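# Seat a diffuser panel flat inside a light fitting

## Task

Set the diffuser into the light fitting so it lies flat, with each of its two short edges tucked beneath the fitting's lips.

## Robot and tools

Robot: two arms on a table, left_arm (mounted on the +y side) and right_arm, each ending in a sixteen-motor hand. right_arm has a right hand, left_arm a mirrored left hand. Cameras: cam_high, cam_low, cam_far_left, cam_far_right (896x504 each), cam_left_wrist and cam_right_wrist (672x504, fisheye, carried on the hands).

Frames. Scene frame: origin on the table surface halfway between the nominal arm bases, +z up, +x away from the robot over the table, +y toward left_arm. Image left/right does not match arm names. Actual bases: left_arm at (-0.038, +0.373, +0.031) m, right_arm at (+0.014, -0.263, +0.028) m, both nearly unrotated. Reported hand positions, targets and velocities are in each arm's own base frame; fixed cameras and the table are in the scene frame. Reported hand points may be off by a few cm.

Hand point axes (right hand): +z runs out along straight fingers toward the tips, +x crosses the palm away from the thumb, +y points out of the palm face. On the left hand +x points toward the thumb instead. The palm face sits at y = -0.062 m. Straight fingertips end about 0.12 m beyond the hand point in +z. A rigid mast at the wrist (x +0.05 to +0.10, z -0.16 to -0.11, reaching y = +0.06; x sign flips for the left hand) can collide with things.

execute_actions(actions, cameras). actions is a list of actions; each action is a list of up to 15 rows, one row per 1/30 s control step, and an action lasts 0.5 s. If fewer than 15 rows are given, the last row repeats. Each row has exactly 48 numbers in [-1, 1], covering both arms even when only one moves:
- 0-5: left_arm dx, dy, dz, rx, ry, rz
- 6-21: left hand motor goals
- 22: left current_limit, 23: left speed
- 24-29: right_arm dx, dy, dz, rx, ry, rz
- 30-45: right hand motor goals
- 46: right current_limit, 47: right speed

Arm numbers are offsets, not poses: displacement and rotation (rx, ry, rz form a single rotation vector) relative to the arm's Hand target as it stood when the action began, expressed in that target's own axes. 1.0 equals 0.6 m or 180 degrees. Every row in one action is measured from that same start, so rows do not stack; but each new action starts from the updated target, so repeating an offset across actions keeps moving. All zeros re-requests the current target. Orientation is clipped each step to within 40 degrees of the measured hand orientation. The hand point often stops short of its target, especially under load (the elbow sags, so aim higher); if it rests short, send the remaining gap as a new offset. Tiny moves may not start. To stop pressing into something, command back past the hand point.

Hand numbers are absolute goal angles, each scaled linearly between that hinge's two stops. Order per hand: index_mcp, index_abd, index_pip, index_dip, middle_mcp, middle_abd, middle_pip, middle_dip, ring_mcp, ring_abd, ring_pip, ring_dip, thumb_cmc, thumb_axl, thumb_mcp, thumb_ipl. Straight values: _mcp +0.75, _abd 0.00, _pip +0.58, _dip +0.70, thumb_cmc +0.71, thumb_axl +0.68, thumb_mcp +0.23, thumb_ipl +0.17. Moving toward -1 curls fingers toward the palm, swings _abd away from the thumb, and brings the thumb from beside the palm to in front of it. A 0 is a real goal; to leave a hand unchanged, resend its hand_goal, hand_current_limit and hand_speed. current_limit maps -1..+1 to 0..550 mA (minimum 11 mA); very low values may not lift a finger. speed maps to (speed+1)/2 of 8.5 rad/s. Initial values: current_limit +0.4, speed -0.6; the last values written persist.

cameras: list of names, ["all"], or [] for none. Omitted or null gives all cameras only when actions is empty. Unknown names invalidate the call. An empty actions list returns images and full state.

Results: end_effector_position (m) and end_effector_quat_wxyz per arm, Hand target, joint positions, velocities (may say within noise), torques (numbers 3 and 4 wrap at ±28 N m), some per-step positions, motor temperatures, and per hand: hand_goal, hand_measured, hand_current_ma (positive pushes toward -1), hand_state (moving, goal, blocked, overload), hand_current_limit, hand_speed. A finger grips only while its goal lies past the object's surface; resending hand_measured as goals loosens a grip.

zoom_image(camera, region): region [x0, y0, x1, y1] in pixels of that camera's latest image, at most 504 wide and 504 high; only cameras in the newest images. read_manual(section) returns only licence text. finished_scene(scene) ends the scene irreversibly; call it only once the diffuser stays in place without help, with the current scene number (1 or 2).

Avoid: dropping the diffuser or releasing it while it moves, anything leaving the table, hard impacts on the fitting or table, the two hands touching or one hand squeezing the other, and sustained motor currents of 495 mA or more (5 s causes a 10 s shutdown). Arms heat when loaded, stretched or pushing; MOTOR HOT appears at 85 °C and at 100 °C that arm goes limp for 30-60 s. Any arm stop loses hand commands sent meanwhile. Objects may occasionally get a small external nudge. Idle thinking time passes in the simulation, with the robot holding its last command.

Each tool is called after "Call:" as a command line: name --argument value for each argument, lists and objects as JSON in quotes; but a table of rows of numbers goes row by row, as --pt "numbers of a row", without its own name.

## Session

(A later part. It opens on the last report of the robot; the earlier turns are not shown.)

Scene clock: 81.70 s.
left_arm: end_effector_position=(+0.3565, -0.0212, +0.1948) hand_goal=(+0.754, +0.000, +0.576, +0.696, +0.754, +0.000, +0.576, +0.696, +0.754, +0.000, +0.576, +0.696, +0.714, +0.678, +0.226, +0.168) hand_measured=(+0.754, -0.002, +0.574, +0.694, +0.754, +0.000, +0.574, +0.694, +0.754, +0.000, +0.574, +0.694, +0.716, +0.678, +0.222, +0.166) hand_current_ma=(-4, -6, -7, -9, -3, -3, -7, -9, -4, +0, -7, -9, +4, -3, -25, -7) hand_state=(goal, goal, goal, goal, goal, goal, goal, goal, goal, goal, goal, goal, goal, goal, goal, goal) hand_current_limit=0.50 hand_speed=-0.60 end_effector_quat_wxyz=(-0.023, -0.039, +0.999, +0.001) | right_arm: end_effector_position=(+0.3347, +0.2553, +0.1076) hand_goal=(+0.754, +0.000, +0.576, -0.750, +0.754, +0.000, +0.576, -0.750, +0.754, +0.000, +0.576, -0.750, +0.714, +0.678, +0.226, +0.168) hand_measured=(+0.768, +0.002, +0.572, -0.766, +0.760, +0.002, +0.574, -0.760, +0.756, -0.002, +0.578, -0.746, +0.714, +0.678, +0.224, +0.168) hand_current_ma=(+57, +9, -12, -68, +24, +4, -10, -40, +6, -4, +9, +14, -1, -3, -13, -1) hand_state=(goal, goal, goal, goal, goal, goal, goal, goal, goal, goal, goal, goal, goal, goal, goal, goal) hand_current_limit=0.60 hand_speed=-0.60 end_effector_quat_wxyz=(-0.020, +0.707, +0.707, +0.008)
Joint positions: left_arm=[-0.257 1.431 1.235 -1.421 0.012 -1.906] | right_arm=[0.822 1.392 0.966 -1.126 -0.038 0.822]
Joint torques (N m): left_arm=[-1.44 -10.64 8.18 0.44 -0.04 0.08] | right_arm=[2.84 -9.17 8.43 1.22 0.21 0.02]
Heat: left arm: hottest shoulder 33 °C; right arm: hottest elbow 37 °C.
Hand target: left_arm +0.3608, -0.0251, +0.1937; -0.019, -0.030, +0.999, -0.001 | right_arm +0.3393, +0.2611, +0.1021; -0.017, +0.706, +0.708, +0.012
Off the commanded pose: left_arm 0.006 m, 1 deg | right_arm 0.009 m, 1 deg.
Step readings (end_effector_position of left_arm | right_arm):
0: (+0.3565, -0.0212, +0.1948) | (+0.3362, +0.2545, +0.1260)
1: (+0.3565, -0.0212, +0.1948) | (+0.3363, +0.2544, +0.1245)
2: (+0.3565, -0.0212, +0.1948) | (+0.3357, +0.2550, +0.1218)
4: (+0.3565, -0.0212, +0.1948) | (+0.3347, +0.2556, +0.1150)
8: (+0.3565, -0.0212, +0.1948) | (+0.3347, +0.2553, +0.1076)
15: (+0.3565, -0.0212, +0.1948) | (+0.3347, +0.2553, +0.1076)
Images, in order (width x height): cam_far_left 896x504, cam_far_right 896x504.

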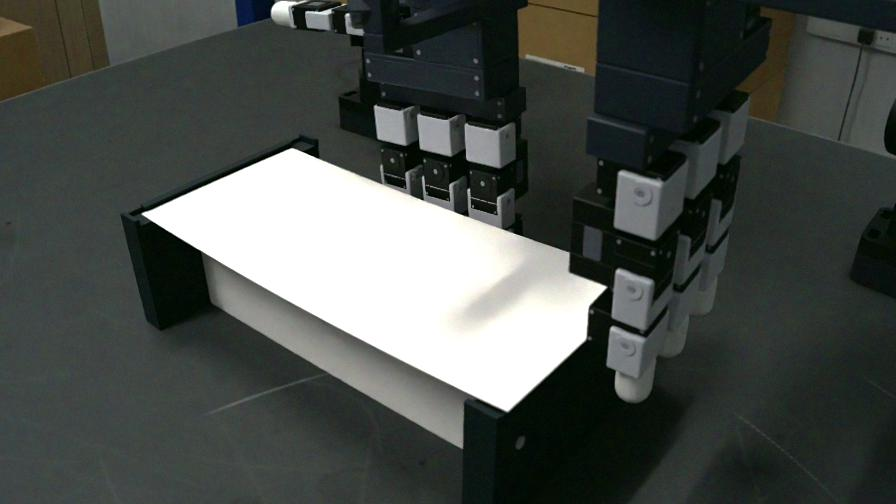

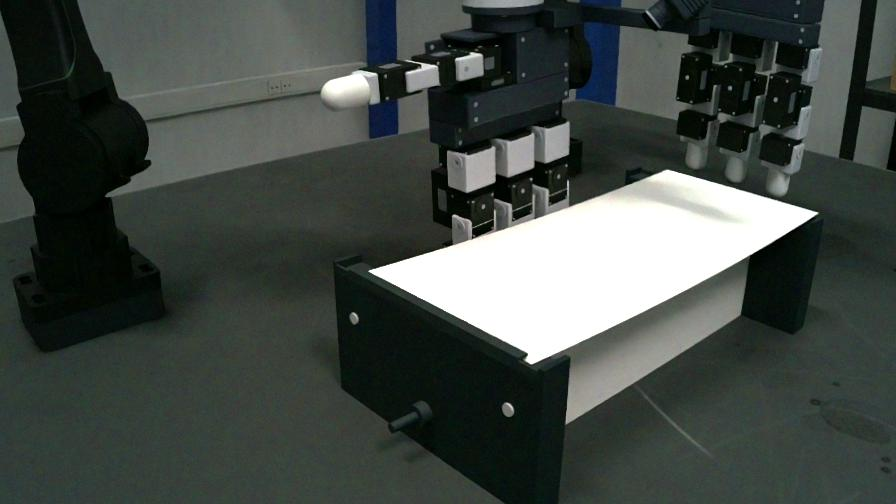

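Call:
execute_actions --actions '[[[0,-0.045,0,0,0,0,0.754,0,0.576,0.696,0.754,0,0.576,0.696,0.754,0,0.576,0.696,0.714,0.678,0.226,0.168,0.5,-0.6,0,0,0.01,0,0,0,0.754,0,0.576,-0.75,0.754,0,0.576,-0.75,0.754,0,0.576,-0.75,0.714,0.678,0.226,0.168,0.6,-0.6]],[[0,-0.025,0,0,0,0,0.754,0,0.576,0.696,0.754,0,0.576,0.696,0.754,0,0.576,0.696,0.714,0.678,0.226,0.168,0.5,-0.6,0,0,0,0,0,0,0.754,0,0.576,-0.75,0.754,0,0.576,-0.75,0.754,0,0.576,-0.75,0.714,0.678,0.226,0.168,0.6,-0.6]]]' --cameras '["cam_far_left","cam_far_right"]'

Call:
zoom_image --camera "cam_far_left" --region '[460, 200, 700, 420]'

Call:
zoom_image --camera "cam_far_left" --region '[225, 125, 325, 200]'

Call:
zoom_image --camera "cam_far_left" --region '[115, 195, 185, 245]'

Call:
zoom_image --camera "cam_far_right" --region '[620, 140, 840, 260]'

Scene clock: 83.33 s.
left_arm: end_effector_position=(+0.3487, -0.0550, +0.1862) hand_goal=(+0.754, +0.000, +0.576, +0.696, +0.754, +0.000, +0.576, +0.696, +0.754, +0.000, +0.576, +0.696, +0.714, +0.678, +0.226, +0.168) hand_measured=(+0.752, -0.002, +0.574, +0.694, +0.748, +0.000, +0.574, +0.694, +0.750, +0.000, +0.574, +0.694, +0.714, +0.678, +0.222, +0.166) hand_current_ma=(-8, -6, -7, -9, -21, -3, -9, -9, -14, +0, -7, -9, +3, -3, -25, -7) hand_state=(goal, goal, goal, goal, goal, goal, goal, goal, goal, goal, goal, goal, goal, goal, goal, goal) hand_current_limit=0.50 hand_speed=-0.60 end_effector_quat_wxyz=(-0.036, -0.032, +0.999, +0.007) | right_arm: end_effector_position=(+0.3345, +0.2557, +0.1052) hand_goal=(+0.754, +0.000, +0.576, -0.750, +0.754, +0.000, +0.576, -0.750, +0.754, +0.000, +0.576, -0.750, +0.714, +0.678, +0.226, +0.168) hand_measured=(+0.768, +0.002, +0.572, -0.766, +0.760, +0.002, +0.574, -0.760, +0.756, -0.002, +0.578, -0.746, +0.714, +0.678, +0.224, +0.168) hand_current_ma=(+57, +9, -12, -68, +27, +5, -10, -40, +6, -4, +9, +14, -1, -3, -13, -1) hand_state=(goal, goal, goal, goal, goal, goal, goal, goal, goal, goal, goal, goal, goal, goal, goal, goal) hand_current_limit=0.60 hand_speed=-0.60 end_effector_quat_wxyz=(-0.020, +0.706, +0.707, +0.011)
Joint positions: left_arm=[-0.345 1.458 1.235 -1.421 0.014 -1.978] | right_arm=[0.823 1.393 0.958 -1.114 -0.039 0.822]
Joint torques (N m): left_arm=[-1.85 -10.23 11.23 0.34 0.04 -0.17] | right_arm=[2.78 -8.35 8.23 1.39 0.22 0.02]
Heat: left arm: hottest elbow 34 °C; right arm: hottest elbow 37 °C.
Hand target: left_arm +0.3632, -0.0670, +0.1937; -0.019, -0.030, +0.999, -0.001 | right_arm +0.3392, +0.2614, +0.0960; -0.017, +0.706, +0.708, +0.012
Off the commanded pose: left_arm 0.020 m, 2 deg | right_arm 0.012 m, 0 deg.
Step readings (end_effector_position of left_arm | right_arm):
0: (+0.3565, -0.0212, +0.1948) | (+0.3347, +0.2553, +0.1076)
1: (+0.3560, -0.0230, +0.1947) | (+0.3347, +0.2553, +0.1074)
2: (+0.3556, -0.0245, +0.1946) | (+0.3347, +0.2554, +0.1067)
4: (+0.3542, -0.0334, +0.1933) | (+0.3346, +0.2555, +0.1055)
8: (+0.3522, -0.0460, +0.1902) | (+0.3345, +0.2557, +0.1052)
15: (+0.3517, -0.0471, +0.1894) | (+0.3345, +0.2557, +0.1052)
16: (+0.3514, -0.0477, +0.1892) | (+0.3345, +0.2557, +0.1052)
17: (+0.3509, -0.0484, +0.1890) | (+0.3345, +0.2557, +0.1052)
19: (+0.3499, -0.0517, +0.1879) | (+0.3345, +0.2557, +0.1052)
23: (+0.3491, -0.0548, +0.1863) | (+0.3345, +0.2557, +0.1052)
30: (+0.3487, -0.0550, +0.1862) | (+0.3345, +0.2557, +0.1052)
Images, in order (width x height): cam_far_left 896x504, cam_far_right 896x504.

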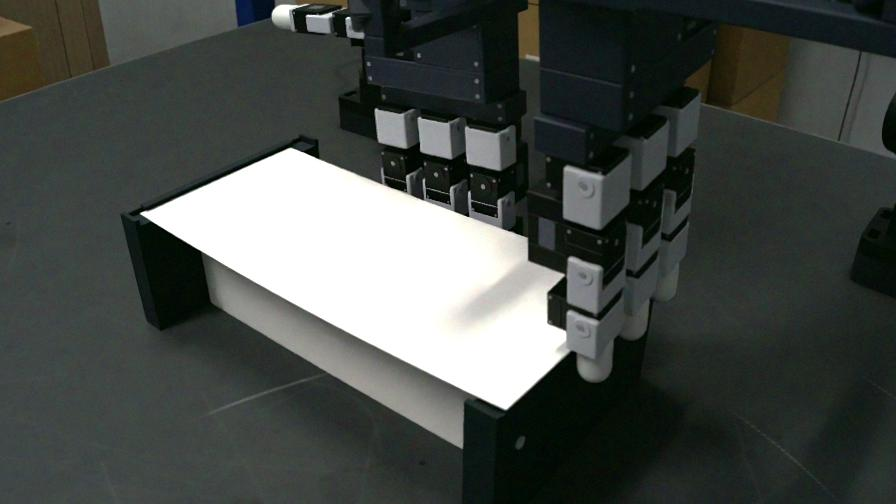

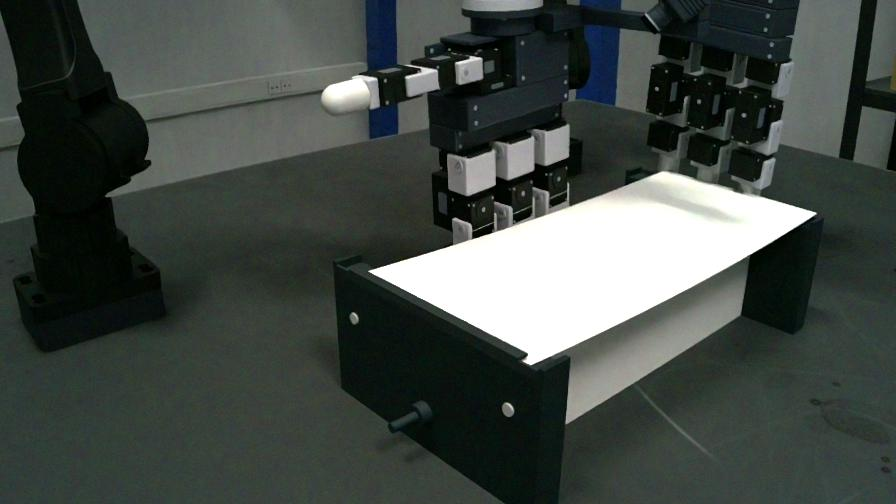

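Scaled by 2.100 from the camera's 896x504 image, which has a finer 1280x720 frame.

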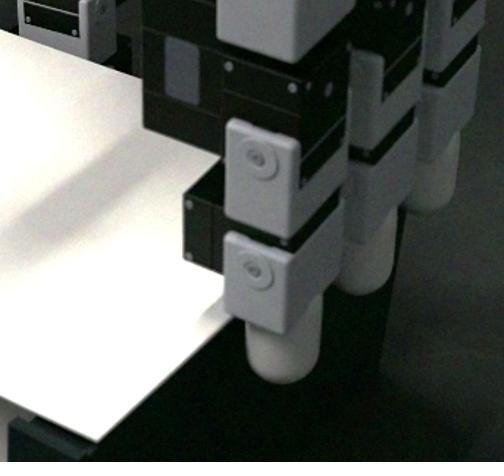

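Scaled by 5.040 from the camera's 896x504 image, which has a finer 1280x720 frame.

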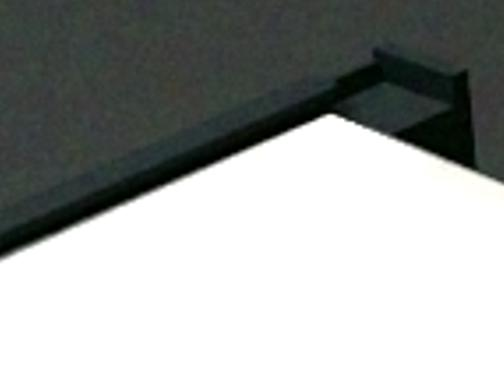

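Scaled by 7.200 from the camera's 896x504 image, which has a finer 1280x720 frame.

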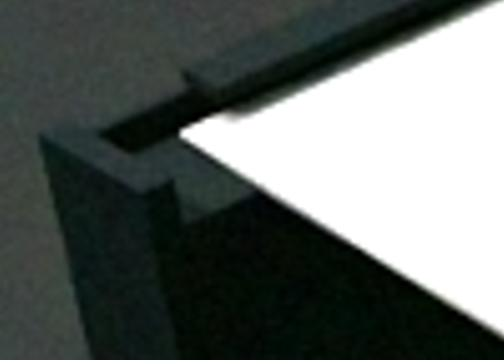

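Scaled by 2.291 from the camera's 896x504 image, which has a finer 1280x720 frame.

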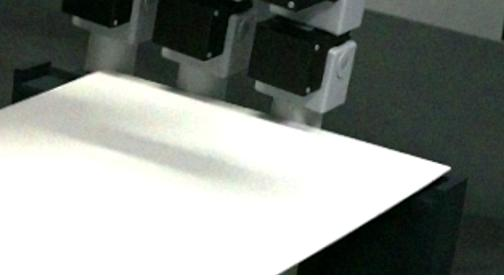

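Call:
execute_actions --actions '[[[0,-0.012,-0.012,0,0,0,0.754,0,0.576,0.696,0.754,0,0.576,0.696,0.754,0,0.576,0.696,0.714,0.678,0.226,0.168,0.5,-0.6,0,0,0,0,0,0,0.754,0,0.576,-0.75,0.754,0,0.576,-0.75,0.754,0,0.576,-0.75,0.714,0.678,0.226,0.168,0.6,-0.6]]]' --cameras '["cam_far_left","cam_far_right"]'

Call:
zoom_image --camera "cam_far_left" --region '[460, 200, 700, 420]'

Call:
zoom_image --camera "cam_far_left" --region '[225, 125, 325, 200]'

Call:
zoom_image --camera "cam_far_right" --region '[620, 140, 840, 260]'

Scene clock: 84.40 s.
left_arm: end_effector_position=(+0.3509, -0.0598, +0.1898) hand_goal=(+0.754, +0.000, +0.576, +0.696, +0.754, +0.000, +0.576, +0.696, +0.754, +0.000, +0.576, +0.696, +0.714, +0.678, +0.226, +0.168) hand_measured=(+0.744, +0.000, +0.572, +0.694, +0.746, +0.000, +0.572, +0.694, +0.744, +0.000, +0.570, +0.694, +0.714, +0.678, +0.222, +0.166) hand_current_ma=(-39, +0, -17, -9, -38, -2, -18, -9, -40, +2, -19, -9, +3, -3, -25, -7) hand_state=(goal, goal, goal, goal, goal, goal, goal, goal, goal, goal, goal, goal, goal, goal, goal, goal) hand_current_limit=0.50 hand_speed=-0.60 end_effector_quat_wxyz=(-0.034, -0.034, +0.999, +0.008) | right_arm: end_effector_position=(+0.3345, +0.2557, +0.1052) hand_goal=(+0.754, +0.000, +0.576, -0.750, +0.754, +0.000, +0.576, -0.750, +0.754, +0.000, +0.576, -0.750, +0.714, +0.678, +0.226, +0.168) hand_measured=(+0.768, +0.002, +0.572, -0.766, +0.760, +0.002, +0.574, -0.760, +0.756, -0.002, +0.578, -0.746, +0.714, +0.678, +0.224, +0.168) hand_current_ma=(+57, +9, -12, -68, +27, +5, -10, -40, +6, -4, +9, +14, -1, -3, -13, -1) hand_state=(goal, goal, goal, goal, goal, goal, goal, goal, goal, goal, goal, goal, goal, goal, goal, goal) hand_current_limit=0.60 hand_speed=-0.60 end_effector_quat_wxyz=(-0.020, +0.706, +0.707, +0.011)
Joint positions: left_arm=[-0.355 1.464 1.251 -1.427 0.011 -1.993] | right_arm=[0.823 1.393 0.958 -1.114 -0.039 0.822]
Joint torques (N m): left_arm=[-2.2 -10.46 11.86 -0.18 0.2 -0.18] | right_arm=[2.73 -8.59 8.25 1.35 0.22 0.03]
Heat: left arm: hottest elbow 34 °C; right arm: hottest elbow 37 °C.
Hand target: left_arm +0.3639, -0.0743, +0.2009; -0.019, -0.030, +0.999, -0.001 | right_arm +0.3392, +0.2614, +0.0960; -0.017, +0.706, +0.708, +0.012
Off the commanded pose: left_arm 0.022 m, 2 deg | right_arm 0.012 m, 0 deg.
Step readings (end_effector_position of left_arm | right_arm):
0: (+0.3486, -0.0550, +0.1862) | (+0.3345, +0.2557, +0.1052)
1: (+0.3490, -0.0556, +0.1867) | (+0.3345, +0.2557, +0.1052)
2: (+0.3493, -0.0563, +0.1874) | (+0.3345, +0.2557, +0.1052)
4: (+0.3511, -0.0587, +0.1891) | (+0.3345, +0.2557, +0.1052)
8: (+0.3511, -0.0597, +0.1898) | (+0.3345, +0.2557, +0.1052)
15: (+0.3510, -0.0598, +0.1898) | (+0.3345, +0.2557, +0.1052)
Images, in order (width x height): cam_far_left 896x504, cam_far_right 896x504.

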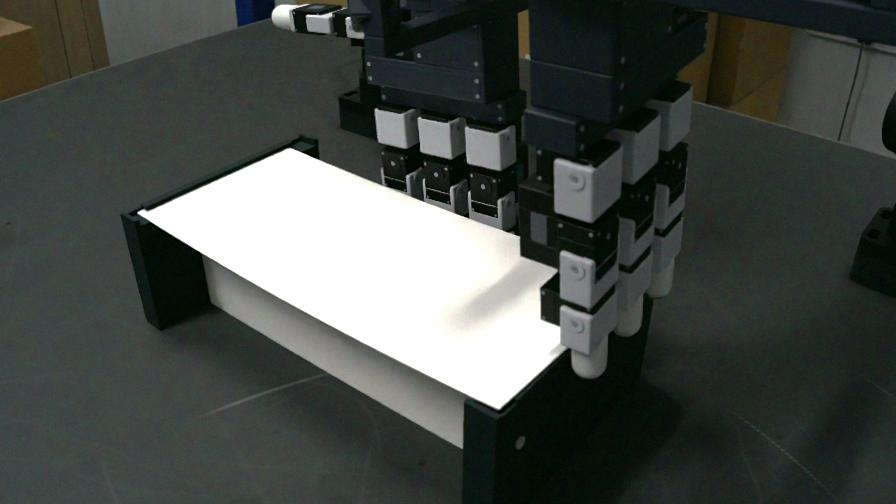

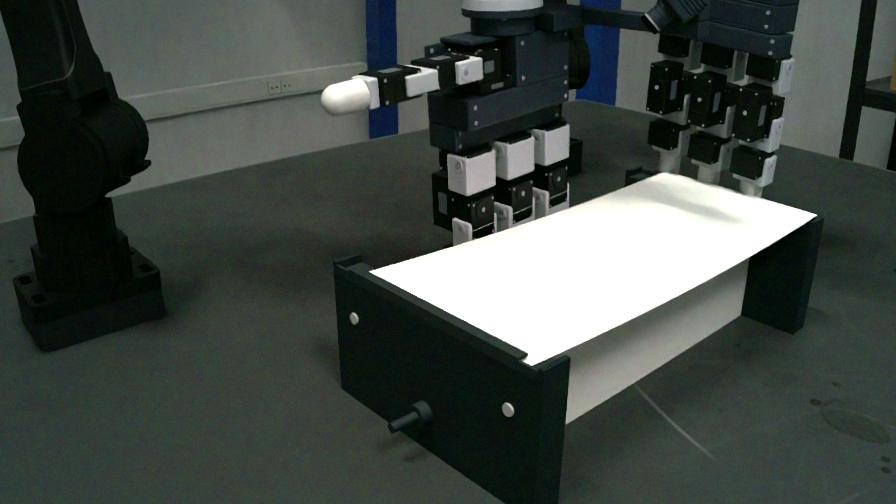

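Scaled by 2.100 from the camera's 896x504 image, which has a finer 1280x720 frame.

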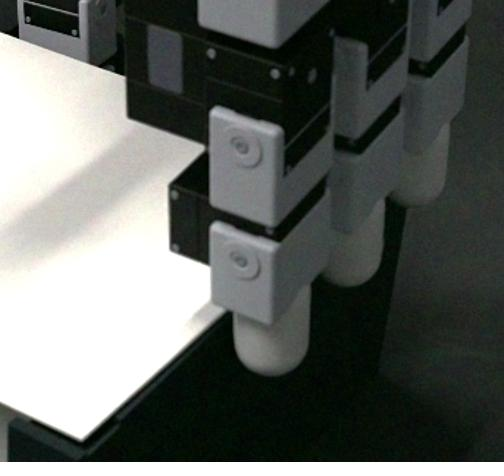

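Scaled by 5.040 from the camera's 896x504 image, which has a finer 1280x720 frame.

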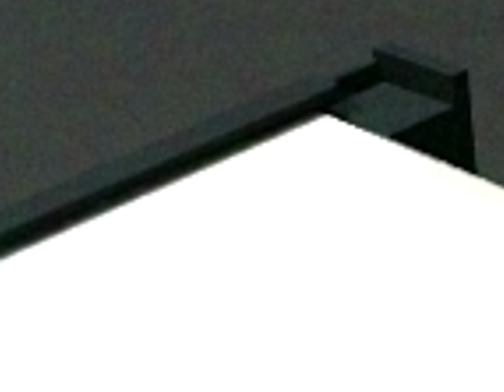

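Scaled by 2.291 from the camera's 896x504 image, which has a finer 1280x720 frame.

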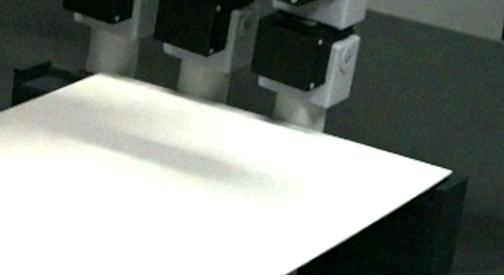

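Call:
execute_actions --actions '[]' --cameras '["cam_high","cam_far_left","cam_low"]'

Call:
zoom_image --camera "cam_high" --region '[360, 220, 410, 260]'

Call:
zoom_image --camera "cam_high" --region '[480, 220, 530, 260]'

Call:
zoom_image --camera "cam_far_left" --region '[460, 360, 580, 460]'

Scene clock: 84.87 s.
left_arm: end_effector_position=(+0.3509, -0.0598, +0.1898) hand_goal=(+0.754, +0.000, +0.576, +0.696, +0.754, +0.000, +0.576, +0.696, +0.754, +0.000, +0.576, +0.696, +0.714, +0.678, +0.226, +0.168) hand_measured=(+0.744, +0.000, +0.572, +0.694, +0.746, +0.000, +0.572, +0.694, +0.744, +0.000, +0.570, +0.694, +0.714, +0.678, +0.222, +0.166) hand_current_ma=(-39, +0, -17, -9, -38, -2, -18, -9, -40, +2, -19, -9, +3, -3, -25, -7) hand_state=(goal, goal, goal, goal, goal, goal, goal, goal, goal, goal, goal, goal, goal, goal, goal, goal) hand_current_limit=0.50 hand_speed=-0.60 end_effector_quat_wxyz=(-0.034, -0.034, +0.999, +0.008) | right_arm: end_effector_position=(+0.3345, +0.2557, +0.1052) hand_goal=(+0.754, +0.000, +0.576, -0.750, +0.754, +0.000, +0.576, -0.750, +0.754, +0.000, +0.576, -0.750, +0.714, +0.678, +0.226, +0.168) hand_measured=(+0.768, +0.002, +0.572, -0.766, +0.760, +0.002, +0.574, -0.760, +0.756, -0.002, +0.578, -0.746, +0.714, +0.678, +0.224, +0.168) hand_current_ma=(+57, +9, -12, -68, +27, +5, -10, -40, +6, -4, +9, +14, -1, -3, -13, -1) hand_state=(goal, goal, goal, goal, goal, goal, goal, goal, goal, goal, goal, goal, goal, goal, goal, goal) hand_current_limit=0.60 hand_speed=-0.60 end_effector_quat_wxyz=(-0.020, +0.706, +0.707, +0.011)
Joint positions: left_arm=[-0.355 1.464 1.251 -1.427 0.011 -1.993] | right_arm=[0.823 1.393 0.958 -1.114 -0.039 0.822]
Joint velocities: within noise
Joint torques (N m): left_arm=[-2.26 -10.46 11.85 -0.17 0.2 -0.18] | right_arm=[2.78 -8.35 8.24 1.39 0.22 0.03]
Motor temperatures (°C): left_arm=[30 33 34 29 30 29] | right_arm=[30 32 37 30 30 28]
Heat: left arm: hottest elbow 34 °C; right arm: hottest elbow 37 °C.
Hand target: left_arm +0.3639, -0.0743, +0.2009; -0.019, -0.030, +0.999, -0.001 | right_arm +0.3392, +0.2614, +0.0960; -0.017, +0.706, +0.708, +0.012
Off the commanded pose: left_arm 0.022 m, 2 deg | right_arm 0.012 m, 0 deg.
Images, in order (width x height): cam_high 896x504, cam_low 896x504, cam_far_left 896x504.

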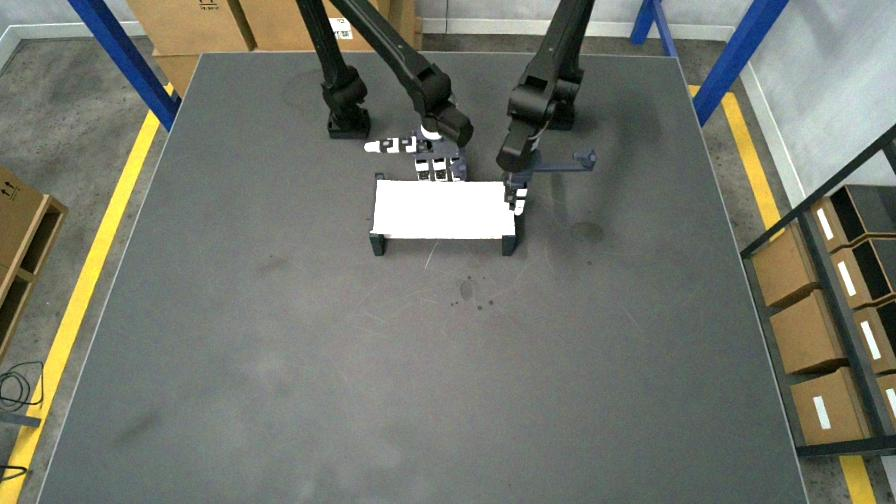

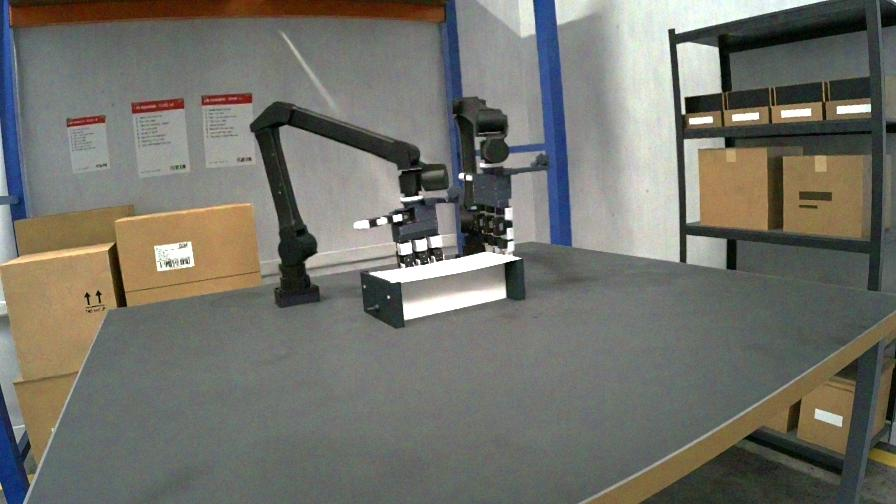

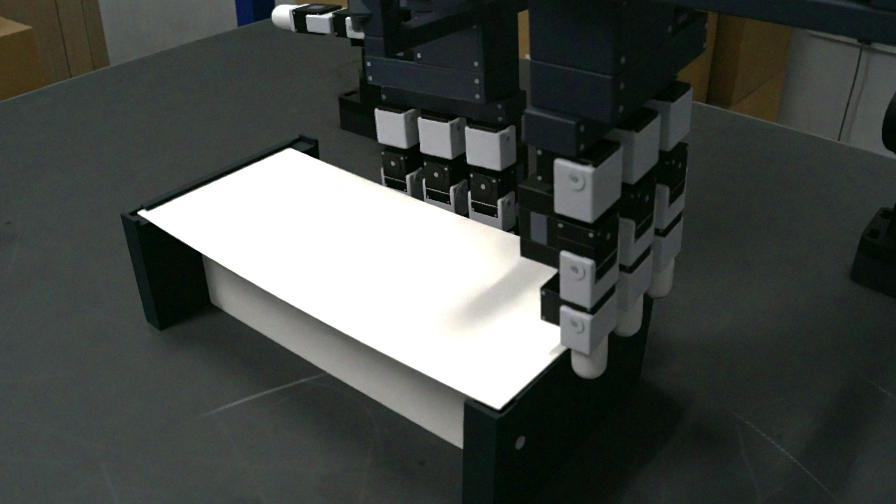

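Scaled by 10.080 from the camera's 896x504 image, which has a finer 1280x720 frame.

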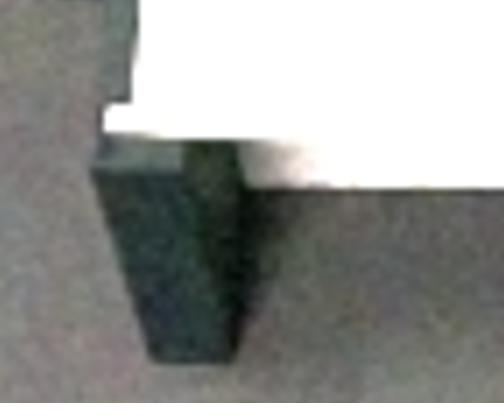

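Scaled by 10.080 from the camera's 896x504 image, which has a finer 1280x720 frame.

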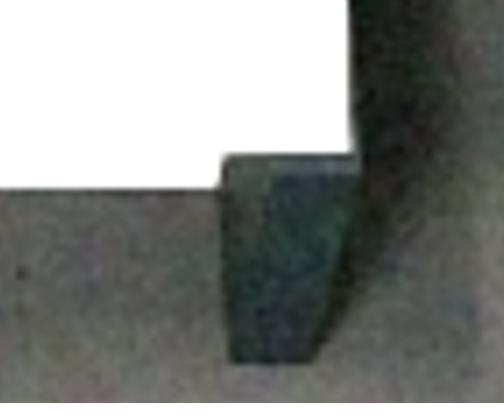

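Scaled by 4.200 from the camera's 896x504 image, which has a finer 1280x720 frame.

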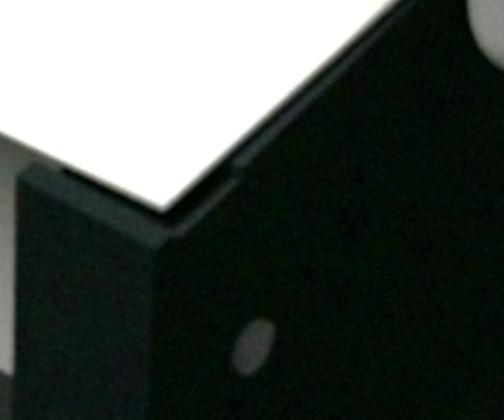

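Call:
zoom_image --camera "cam_high" --region '[360, 165, 410, 205]'

Call:
zoom_image --camera "cam_high" --region '[490, 165, 540, 225]'

Scaled by 10.080 from the camera's 896x504 image, which has a finer 1280x720 frame.

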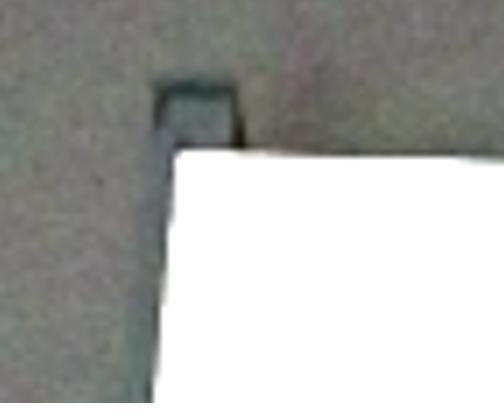

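Scaled by 8.400 from the camera's 896x504 image, which has a finer 1280x720 frame.

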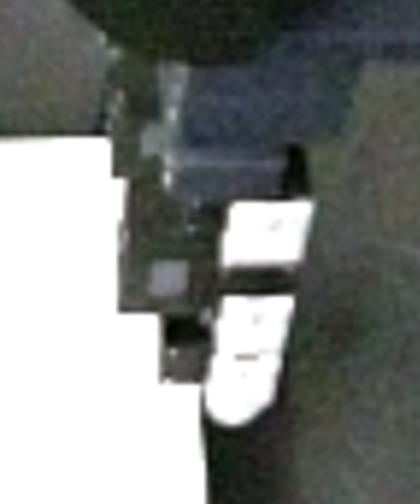

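Call:
execute_actions --actions '[[[-0.03,0.02,-0.04,0,0,0,0.754,0,0.576,0.696,0.754,0,0.576,0.696,0.754,0,0.576,0.696,0.714,0.678,0.226,0.168,0.5,-0.6,0,0,0,0,0,0,0.754,0,0.576,-0.75,0.754,0,0.576,-0.75,0.754,0,0.576,-0.75,0.714,0.678,0.226,0.168,0.6,-0.6]],[[0,-0.045,0,0,0,0,0.754,0,0.576,0.696,0.754,0,0.576,0.696,0.754,0,0.576,0.696,0.714,0.678,0.226,0.168,0.5,-0.6,0,0,0,0,0,0,0.754,0,0.576,-0.75,0.754,0,0.576,-0.75,0.754,0,0.576,-0.75,0.714,0.678,0.226,0.168,0.6,-0.6]]]' --cameras '["cam_far_left","cam_far_right"]'

Call:
zoom_image --camera "cam_far_left" --region '[460, 200, 700, 420]'

Call:
zoom_image --camera "cam_far_left" --region '[225, 125, 325, 200]'

Scene clock: 87.07 s.
left_arm: end_effector_position=(+0.3747, -0.0799, +0.2140) hand_goal=(+0.754, +0.000, +0.576, +0.696, +0.754, +0.000, +0.576, +0.696, +0.754, +0.000, +0.576, +0.696, +0.714, +0.678, +0.226, +0.168) hand_measured=(+0.750, +0.000, +0.574, +0.694, +0.752, +0.000, +0.574, +0.694, +0.750, +0.000, +0.572, +0.694, +0.714, +0.678, +0.220, +0.166) hand_current_ma=(-12, +0, -10, -9, -11, -1, -11, -9, -12, +3, -11, -10, +2, -3, -26, -7) hand_state=(goal, goal, goal, goal, goal, goal, goal, goal, goal, goal, goal, goal, goal, goal, goal, goal) hand_current_limit=0.50 hand_speed=-0.60 end_effector_quat_wxyz=(-0.030, -0.029, +0.999, +0.003) | right_arm: end_effector_position=(+0.3345, +0.2557, +0.1052) hand_goal=(+0.754, +0.000, +0.576, -0.750, +0.754, +0.000, +0.576, -0.750, +0.754, +0.000, +0.576, -0.750, +0.714, +0.678, +0.226, +0.168) hand_measured=(+0.768, +0.002, +0.572, -0.766, +0.760, +0.002, +0.574, -0.760, +0.756, -0.002, +0.578, -0.746, +0.714, +0.678, +0.224, +0.168) hand_current_ma=(+57, +9, -12, -68, +27, +5, -10, -40, +6, -4, +9, +14, -1, -3, -13, -1) hand_state=(goal, goal, goal, goal, goal, goal, goal, goal, goal, goal, goal, goal, goal, goal, goal, goal) hand_current_limit=0.60 hand_speed=-0.60 end_effector_quat_wxyz=(-0.020, +0.706, +0.707, +0.011)
Joint positions: left_arm=[-0.378 1.519 1.379 -1.488 0.017 -2.006] | right_arm=[0.823 1.393 0.958 -1.114 -0.039 0.822]
Joint torques (N m): left_arm=[-1.44 -11.63 11.38 -0.35 -0.05 -0.16] | right_arm=[2.67 -8.41 8.24 1.39 0.22 0.03]
Heat: left arm: hottest elbow 34 °C; right arm: hottest elbow 36 °C.
Hand target: left_arm +0.3839, -0.0881, +0.2243; -0.019, -0.030, +0.999, -0.001 | right_arm +0.3392, +0.2614, +0.0960; -0.017, +0.706, +0.708, +0.012
Off the commanded pose: left_arm 0.016 m, 1 deg | right_arm 0.012 m, 0 deg.
Step readings (end_effector_position of left_arm | right_arm):
0: (+0.3509, -0.0598, +0.1898) | (+0.3345, +0.2557, +0.1052)
1: (+0.3515, -0.0594, +0.1921) | (+0.3345, +0.2557, +0.1052)
2: (+0.3524, -0.0589, +0.1957) | (+0.3345, +0.2557, +0.1052)
4: (+0.3599, -0.0608, +0.2050) | (+0.3345, +0.2557, +0.1052)
8: (+0.3720, -0.0641, +0.2170) | (+0.3345, +0.2557, +0.1052)
15: (+0.3721, -0.0638, +0.2183) | (+0.3345, +0.2557, +0.1052)
16: (+0.3721, -0.0648, +0.2182) | (+0.3345, +0.2557, +0.1052)
17: (+0.3723, -0.0659, +0.2186) | (+0.3345, +0.2557, +0.1052)
19: (+0.3745, -0.0715, +0.2183) | (+0.3345, +0.2557, +0.1052)
23: (+0.3751, -0.0789, +0.2151) | (+0.3345, +0.2557, +0.1052)
30: (+0.3748, -0.0799, +0.2140) | (+0.3345, +0.2557, +0.1052)
Images, in order (width x height): cam_far_left 896x504, cam_far_right 896x504.

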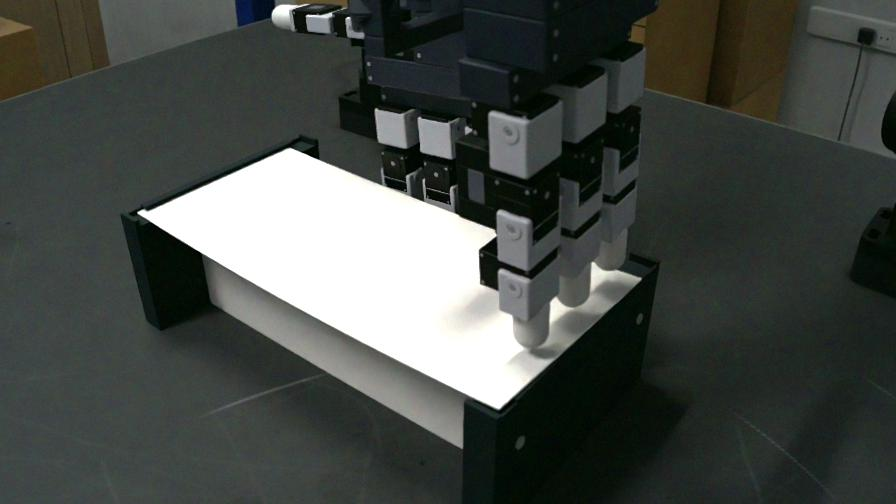

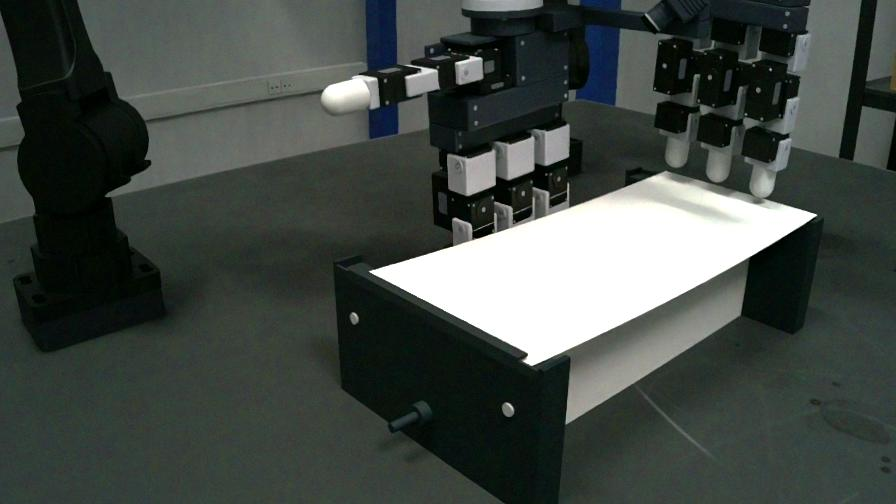

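Scaled by 2.100 from the camera's 896x504 image, which has a finer 1280x720 frame.

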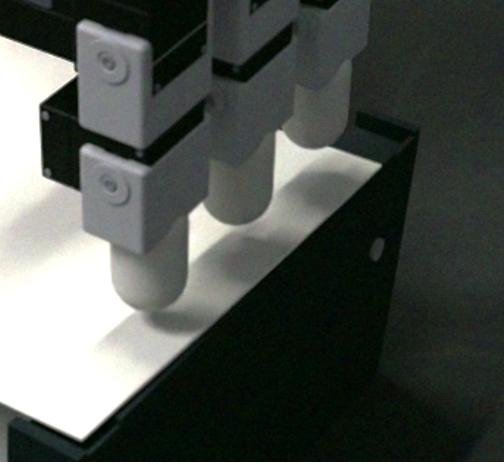

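Scaled by 5.040 from the camera's 896x504 image, which has a finer 1280x720 frame.

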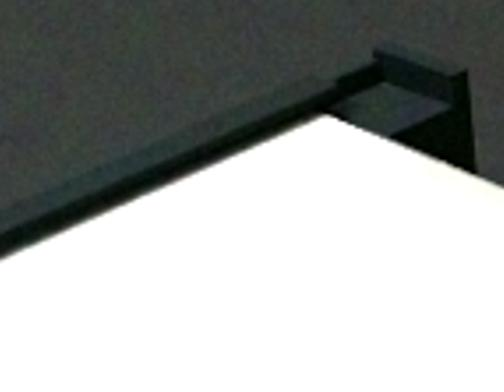

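Call:
execute_actions --actions '[[[0,0,0.09,0,0,0,0.754,0,0.576,0.696,0.754,0,0.576,0.696,0.754,0,0.576,0.696,0.714,0.678,0.226,0.168,0.5,-0.6,0,0.005,-0.025,0,0,0,0.754,0,0.576,-0.75,0.754,0,0.576,-0.75,0.754,0,0.576,-0.75,0.714,0.678,0.226,0.168,0.6,-0.6]],[[0,-0.01,0.01,0,0,0,0.754,0,0.576,0.696,0.754,0,0.576,0.696,0.754,0,0.576,0.696,0.714,0.678,0.226,0.168,0.5,-0.6,0,0,-0.025,0,0,0,0.754,0,0.576,-0.75,0.754,0,0.576,-0.75,0.754,0,0.576,-0.75,0.714,0.678,0.226,0.168,0.6,-0.6]]]' --cameras '["cam_far_left","cam_far_right"]'

Call:
zoom_image --camera "cam_far_left" --region '[460, 200, 700, 420]'

Call:
zoom_image --camera "cam_far_left" --region '[225, 125, 325, 200]'

Scene clock: 88.73 s.
left_arm: end_effector_position=(+0.3808, -0.0861, +0.1973) hand_goal=(+0.754, +0.000, +0.576, +0.696, +0.754, +0.000, +0.576, +0.696, +0.754, +0.000, +0.576, +0.696, +0.714, +0.678, +0.226, +0.168) hand_measured=(+0.744, +0.004, +0.572, +0.694, +0.746, +0.012, +0.570, +0.694, +0.738, +0.040, +0.566, +0.690, +0.714, +0.678, +0.220, +0.166) hand_current_ma=(-40, +11, -19, -9, -37, +41, -20, -8, -68, +154, -42, -22, +2, -3, -26, -7) hand_state=(goal, goal, goal, goal, goal, goal, goal, goal, goal, blocked, goal, goal, goal, goal, goal, goal) hand_current_limit=0.50 hand_speed=-0.60 end_effector_quat_wxyz=(+0.003, -0.032, +0.999, -0.009) | right_arm: end_effector_position=(+0.3291, +0.2486, +0.1056) hand_goal=(+0.754, +0.000, +0.576, -0.750, +0.754, +0.000, +0.576, -0.750, +0.754, +0.000, +0.576, -0.750, +0.714, +0.678, +0.226, +0.168) hand_measured=(+0.756, +0.000, +0.574, -0.752, +0.756, +0.002, +0.574, -0.752, +0.754, -0.002, +0.578, -0.746, +0.714, +0.678, +0.224, +0.168) hand_current_ma=(+5, +2, -8, -9, +5, +5, -8, -10, +3, -4, +9, +14, -1, -3, -14, -1) hand_state=(goal, goal, goal, goal, goal, goal, goal, goal, goal, goal, goal, goal, goal, goal, goal, goal) hand_current_limit=0.60 hand_speed=-0.60 end_effector_quat_wxyz=(-0.017, +0.707, +0.707, -0.009)
Joint positions: left_arm=[-0.386 1.502 1.327 -1.384 0.015 -2.022] | right_arm=[0.823 1.393 0.963 -1.158 -0.034 0.822]
Joint torques (N m): left_arm=[-1.85 -8.41 5.61 1.68 0.04 -0.15] | right_arm=[2.02 -11.22 11.9 -0.17 0.04 -0.04]
Heat: left arm: hottest elbow 34 °C; right arm: hottest elbow 36 °C.
Hand target: left_arm +0.3818, -0.0942, +0.1644; -0.019, -0.030, +0.999, -0.001 | right_arm +0.3424, +0.2602, +0.1260; -0.017, +0.706, +0.708, +0.012
Off the commanded pose: left_arm 0.034 m, 3 deg | right_arm 0.027 m, 2 deg.
Step readings (end_effector_position of left_arm | right_arm):
0: (+0.3747, -0.0799, +0.2140) | (+0.3345, +0.2557, +0.1052)
1: (+0.3755, -0.0802, +0.2100) | (+0.3343, +0.2554, +0.1051)
2: (+0.3782, -0.0813, +0.2046) | (+0.3342, +0.2554, +0.1051)
4: (+0.3815, -0.0828, +0.1993) | (+0.3341, +0.2552, +0.1051)
8: (+0.3817, -0.0832, +0.1977) | (+0.3341, +0.2552, +0.1051)
15: (+0.3816, -0.0832, +0.1977) | (+0.3341, +0.2552, +0.1051)
16: (+0.3816, -0.0836, +0.1974) | (+0.3333, +0.2542, +0.1051)
17: (+0.3812, -0.0845, +0.1971) | (+0.3325, +0.2527, +0.1057)
19: (+0.3811, -0.0855, +0.1972) | (+0.3305, +0.2501, +0.1059)
23: (+0.3809, -0.0861, +0.1973) | (+0.3292, +0.2487, +0.1056)
30: (+0.3809, -0.0861, +0.1973) | (+0.3291, +0.2486, +0.1056)
Images, in order (width x height): cam_far_left 896x504, cam_far_right 896x504.

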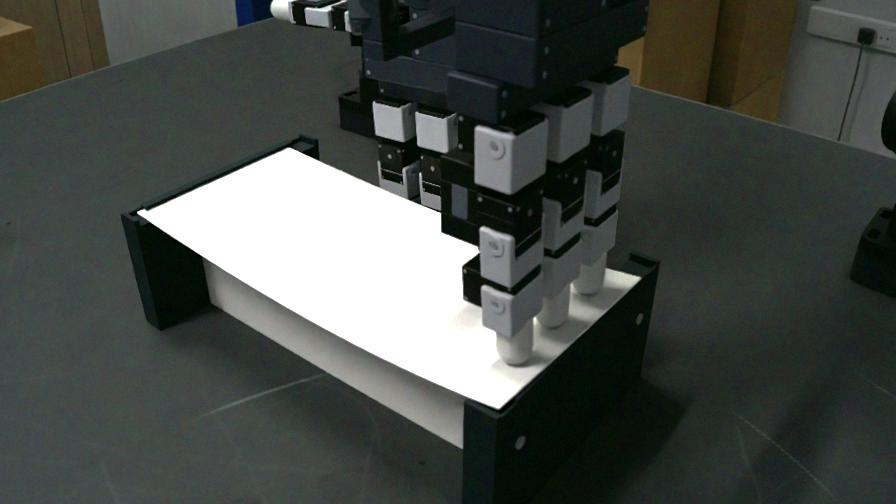

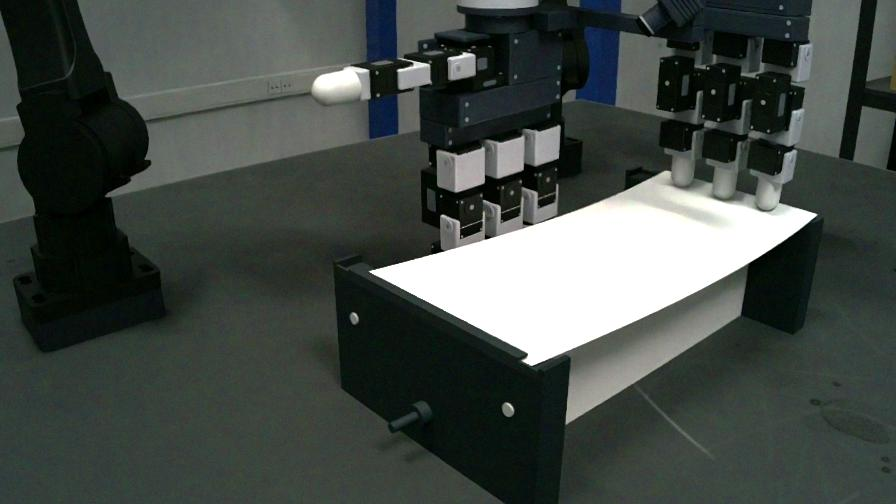

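Scaled by 2.100 from the camera's 896x504 image, which has a finer 1280x720 frame.

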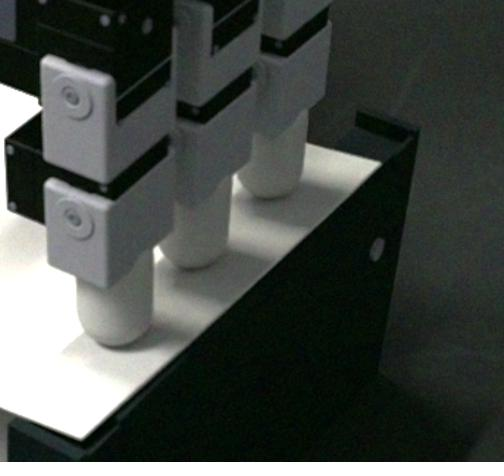

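Scaled by 5.040 from the camera's 896x504 image, which has a finer 1280x720 frame.

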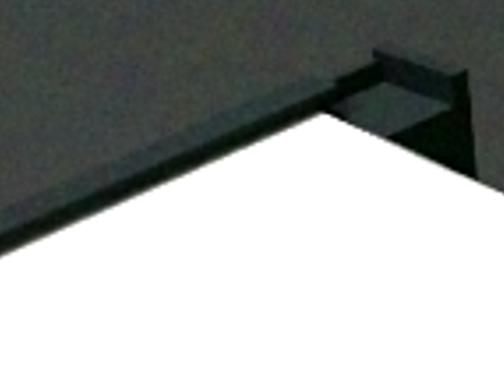

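Call:
execute_actions --actions '[[[0,0,0,0,0,0,0.754,0,0.576,0.696,0.754,0,0.576,0.696,0.754,0,0.576,0.696,0.714,0.678,0.226,0.168,0.5,-0.6,0,0.012,-0.015,0,0,0,0.754,0,0.576,-0.75,0.754,0,0.576,-0.75,0.754,0,0.576,-0.75,0.714,0.678,0.226,0.168,0.6,-0.6]],[[0,0,0,0,0,0,0.754,0,0.576,0.696,0.754,0,0.576,0.696,0.754,0,0.576,0.696,0.714,0.678,0.226,0.168,0.5,-0.6,0,0,-0.02,0,0,0,0.754,0,0.576,-0.75,0.754,0,0.576,-0.75,0.754,0,0.576,-0.75,0.714,0.678,0.226,0.168,0.6,-0.6]]]' --cameras '["cam_far_left","cam_far_right"]'

Call:
zoom_image --camera "cam_far_left" --region '[225, 125, 325, 200]'

Call:
zoom_image --camera "cam_far_right" --region '[320, 220, 600, 400]'

Scene clock: 90.27 s.
left_arm: end_effector_position=(+0.3807, -0.0861, +0.1977) hand_goal=(+0.754, +0.000, +0.576, +0.696, +0.754, +0.000, +0.576, +0.696, +0.754, +0.000, +0.576, +0.696, +0.714, +0.678, +0.226, +0.168) hand_measured=(+0.744, +0.004, +0.570, +0.694, +0.746, +0.012, +0.570, +0.694, +0.738, +0.040, +0.566, +0.690, +0.714, +0.678, +0.220, +0.166) hand_current_ma=(-41, +11, -20, -9, -38, +41, -20, -8, -68, +154, -42, -22, +2, -3, -26, -7) hand_state=(goal, goal, goal, goal, goal, goal, goal, goal, goal, blocked, goal, goal, goal, goal, goal, goal) hand_current_limit=0.50 hand_speed=-0.60 end_effector_quat_wxyz=(+0.003, -0.033, +0.999, -0.009) | right_arm: end_effector_position=(+0.3334, +0.2479, +0.1198) hand_goal=(+0.754, +0.000, +0.576, -0.750, +0.754, +0.000, +0.576, -0.750, +0.754, +0.000, +0.576, -0.750, +0.714, +0.678, +0.226, +0.168) hand_measured=(+0.754, +0.000, +0.574, -0.752, +0.754, +0.002, +0.574, -0.750, +0.758, +0.000, +0.582, -0.742, +0.714, +0.678, +0.224, +0.168) hand_current_ma=(+2, +2, -8, -9, +2, +5, -4, +0, +19, -2, +20, +35, -1, -3, -14, -1) hand_state=(goal, goal, goal, goal, goal, goal, goal, goal, goal, goal, goal, goal, goal, goal, goal, goal) hand_current_limit=0.60 hand_speed=-0.60 end_effector_quat_wxyz=(-0.016, +0.708, +0.706, -0.016)
Joint positions: left_arm=[-0.386 1.501 1.327 -1.384 0.015 -2.022] | right_arm=[0.814 1.393 1.005 -1.215 -0.033 0.815]
Joint torques (N m): left_arm=[-1.9 -8.29 5.6 1.7 0.04 -0.15] | right_arm=[1.49 -12.22 12.53 -0.27 0.02 -0.12]
Heat: left arm: hottest elbow 34 °C; right arm: hottest elbow 37 °C.
Hand target: left_arm +0.3819, -0.0942, +0.1644; -0.019, -0.030, +0.999, -0.001 | right_arm +0.3498, +0.2593, +0.1469; -0.017, +0.706, +0.708, +0.012
Off the commanded pose: left_arm 0.034 m, 3 deg | right_arm 0.034 m, 3 deg.
Step readings (end_effector_position of left_arm | right_arm):
0: (+0.3808, -0.0861, +0.1973) | (+0.3291, +0.2486, +0.1056)
1: (+0.3808, -0.0861, +0.1973) | (+0.3292, +0.2482, +0.1062)
2: (+0.3808, -0.0861, +0.1973) | (+0.3291, +0.2477, +0.1074)
4: (+0.3808, -0.0861, +0.1973) | (+0.3315, +0.2480, +0.1113)
8: (+0.3808, -0.0861, +0.1973) | (+0.3339, +0.2487, +0.1145)
15: (+0.3808, -0.0861, +0.1973) | (+0.3340, +0.2488, +0.1145)
16: (+0.3808, -0.0861, +0.1973) | (+0.3337, +0.2483, +0.1149)
17: (+0.3808, -0.0861, +0.1973) | (+0.3332, +0.2477, +0.1160)
19: (+0.3807, -0.0861, +0.1975) | (+0.3333, +0.2479, +0.1187)
23: (+0.3807, -0.0861, +0.1977) | (+0.3333, +0.2478, +0.1198)
30: (+0.3807, -0.0861, +0.1977) | (+0.3334, +0.2479, +0.1198)
Images, in order (width x height): cam_far_left 896x504, cam_far_right 896x504.

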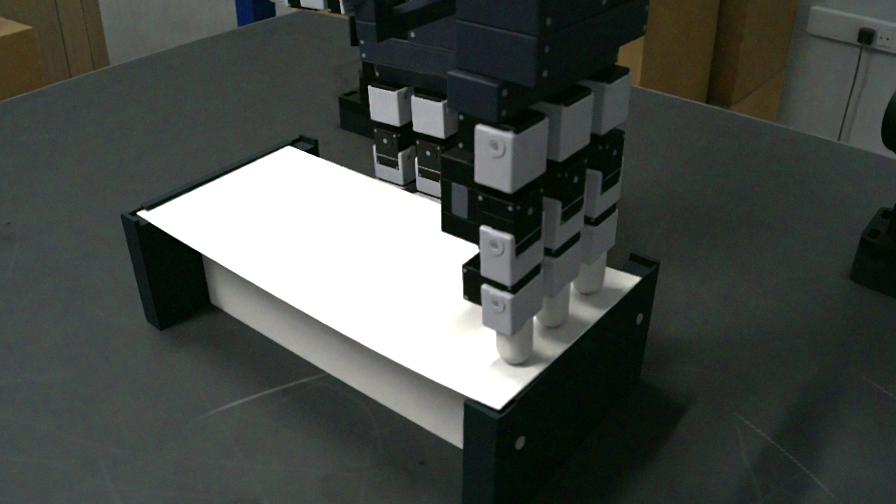

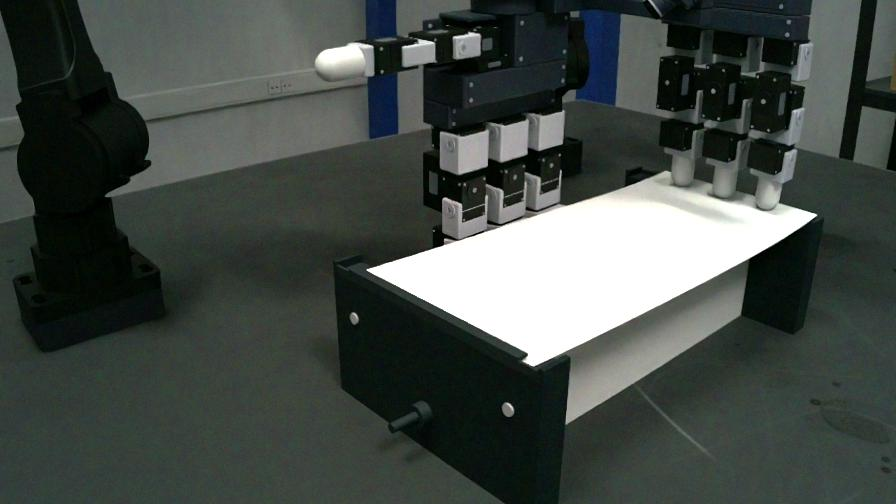

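Scaled by 5.040 from the camera's 896x504 image, which has a finer 1280x720 frame.

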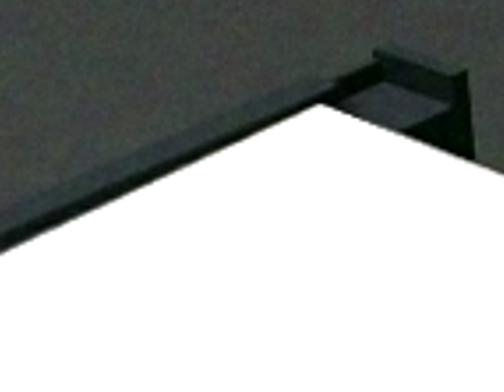

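Scaled by 1.800 from the camera's 896x504 image, which has a finer 1280x720 frame.

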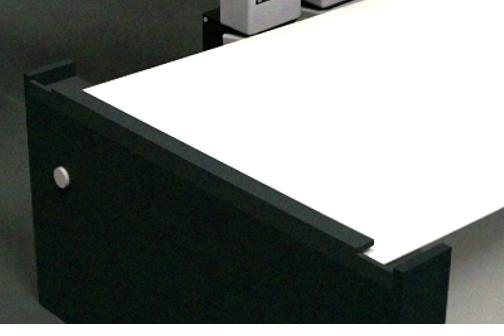

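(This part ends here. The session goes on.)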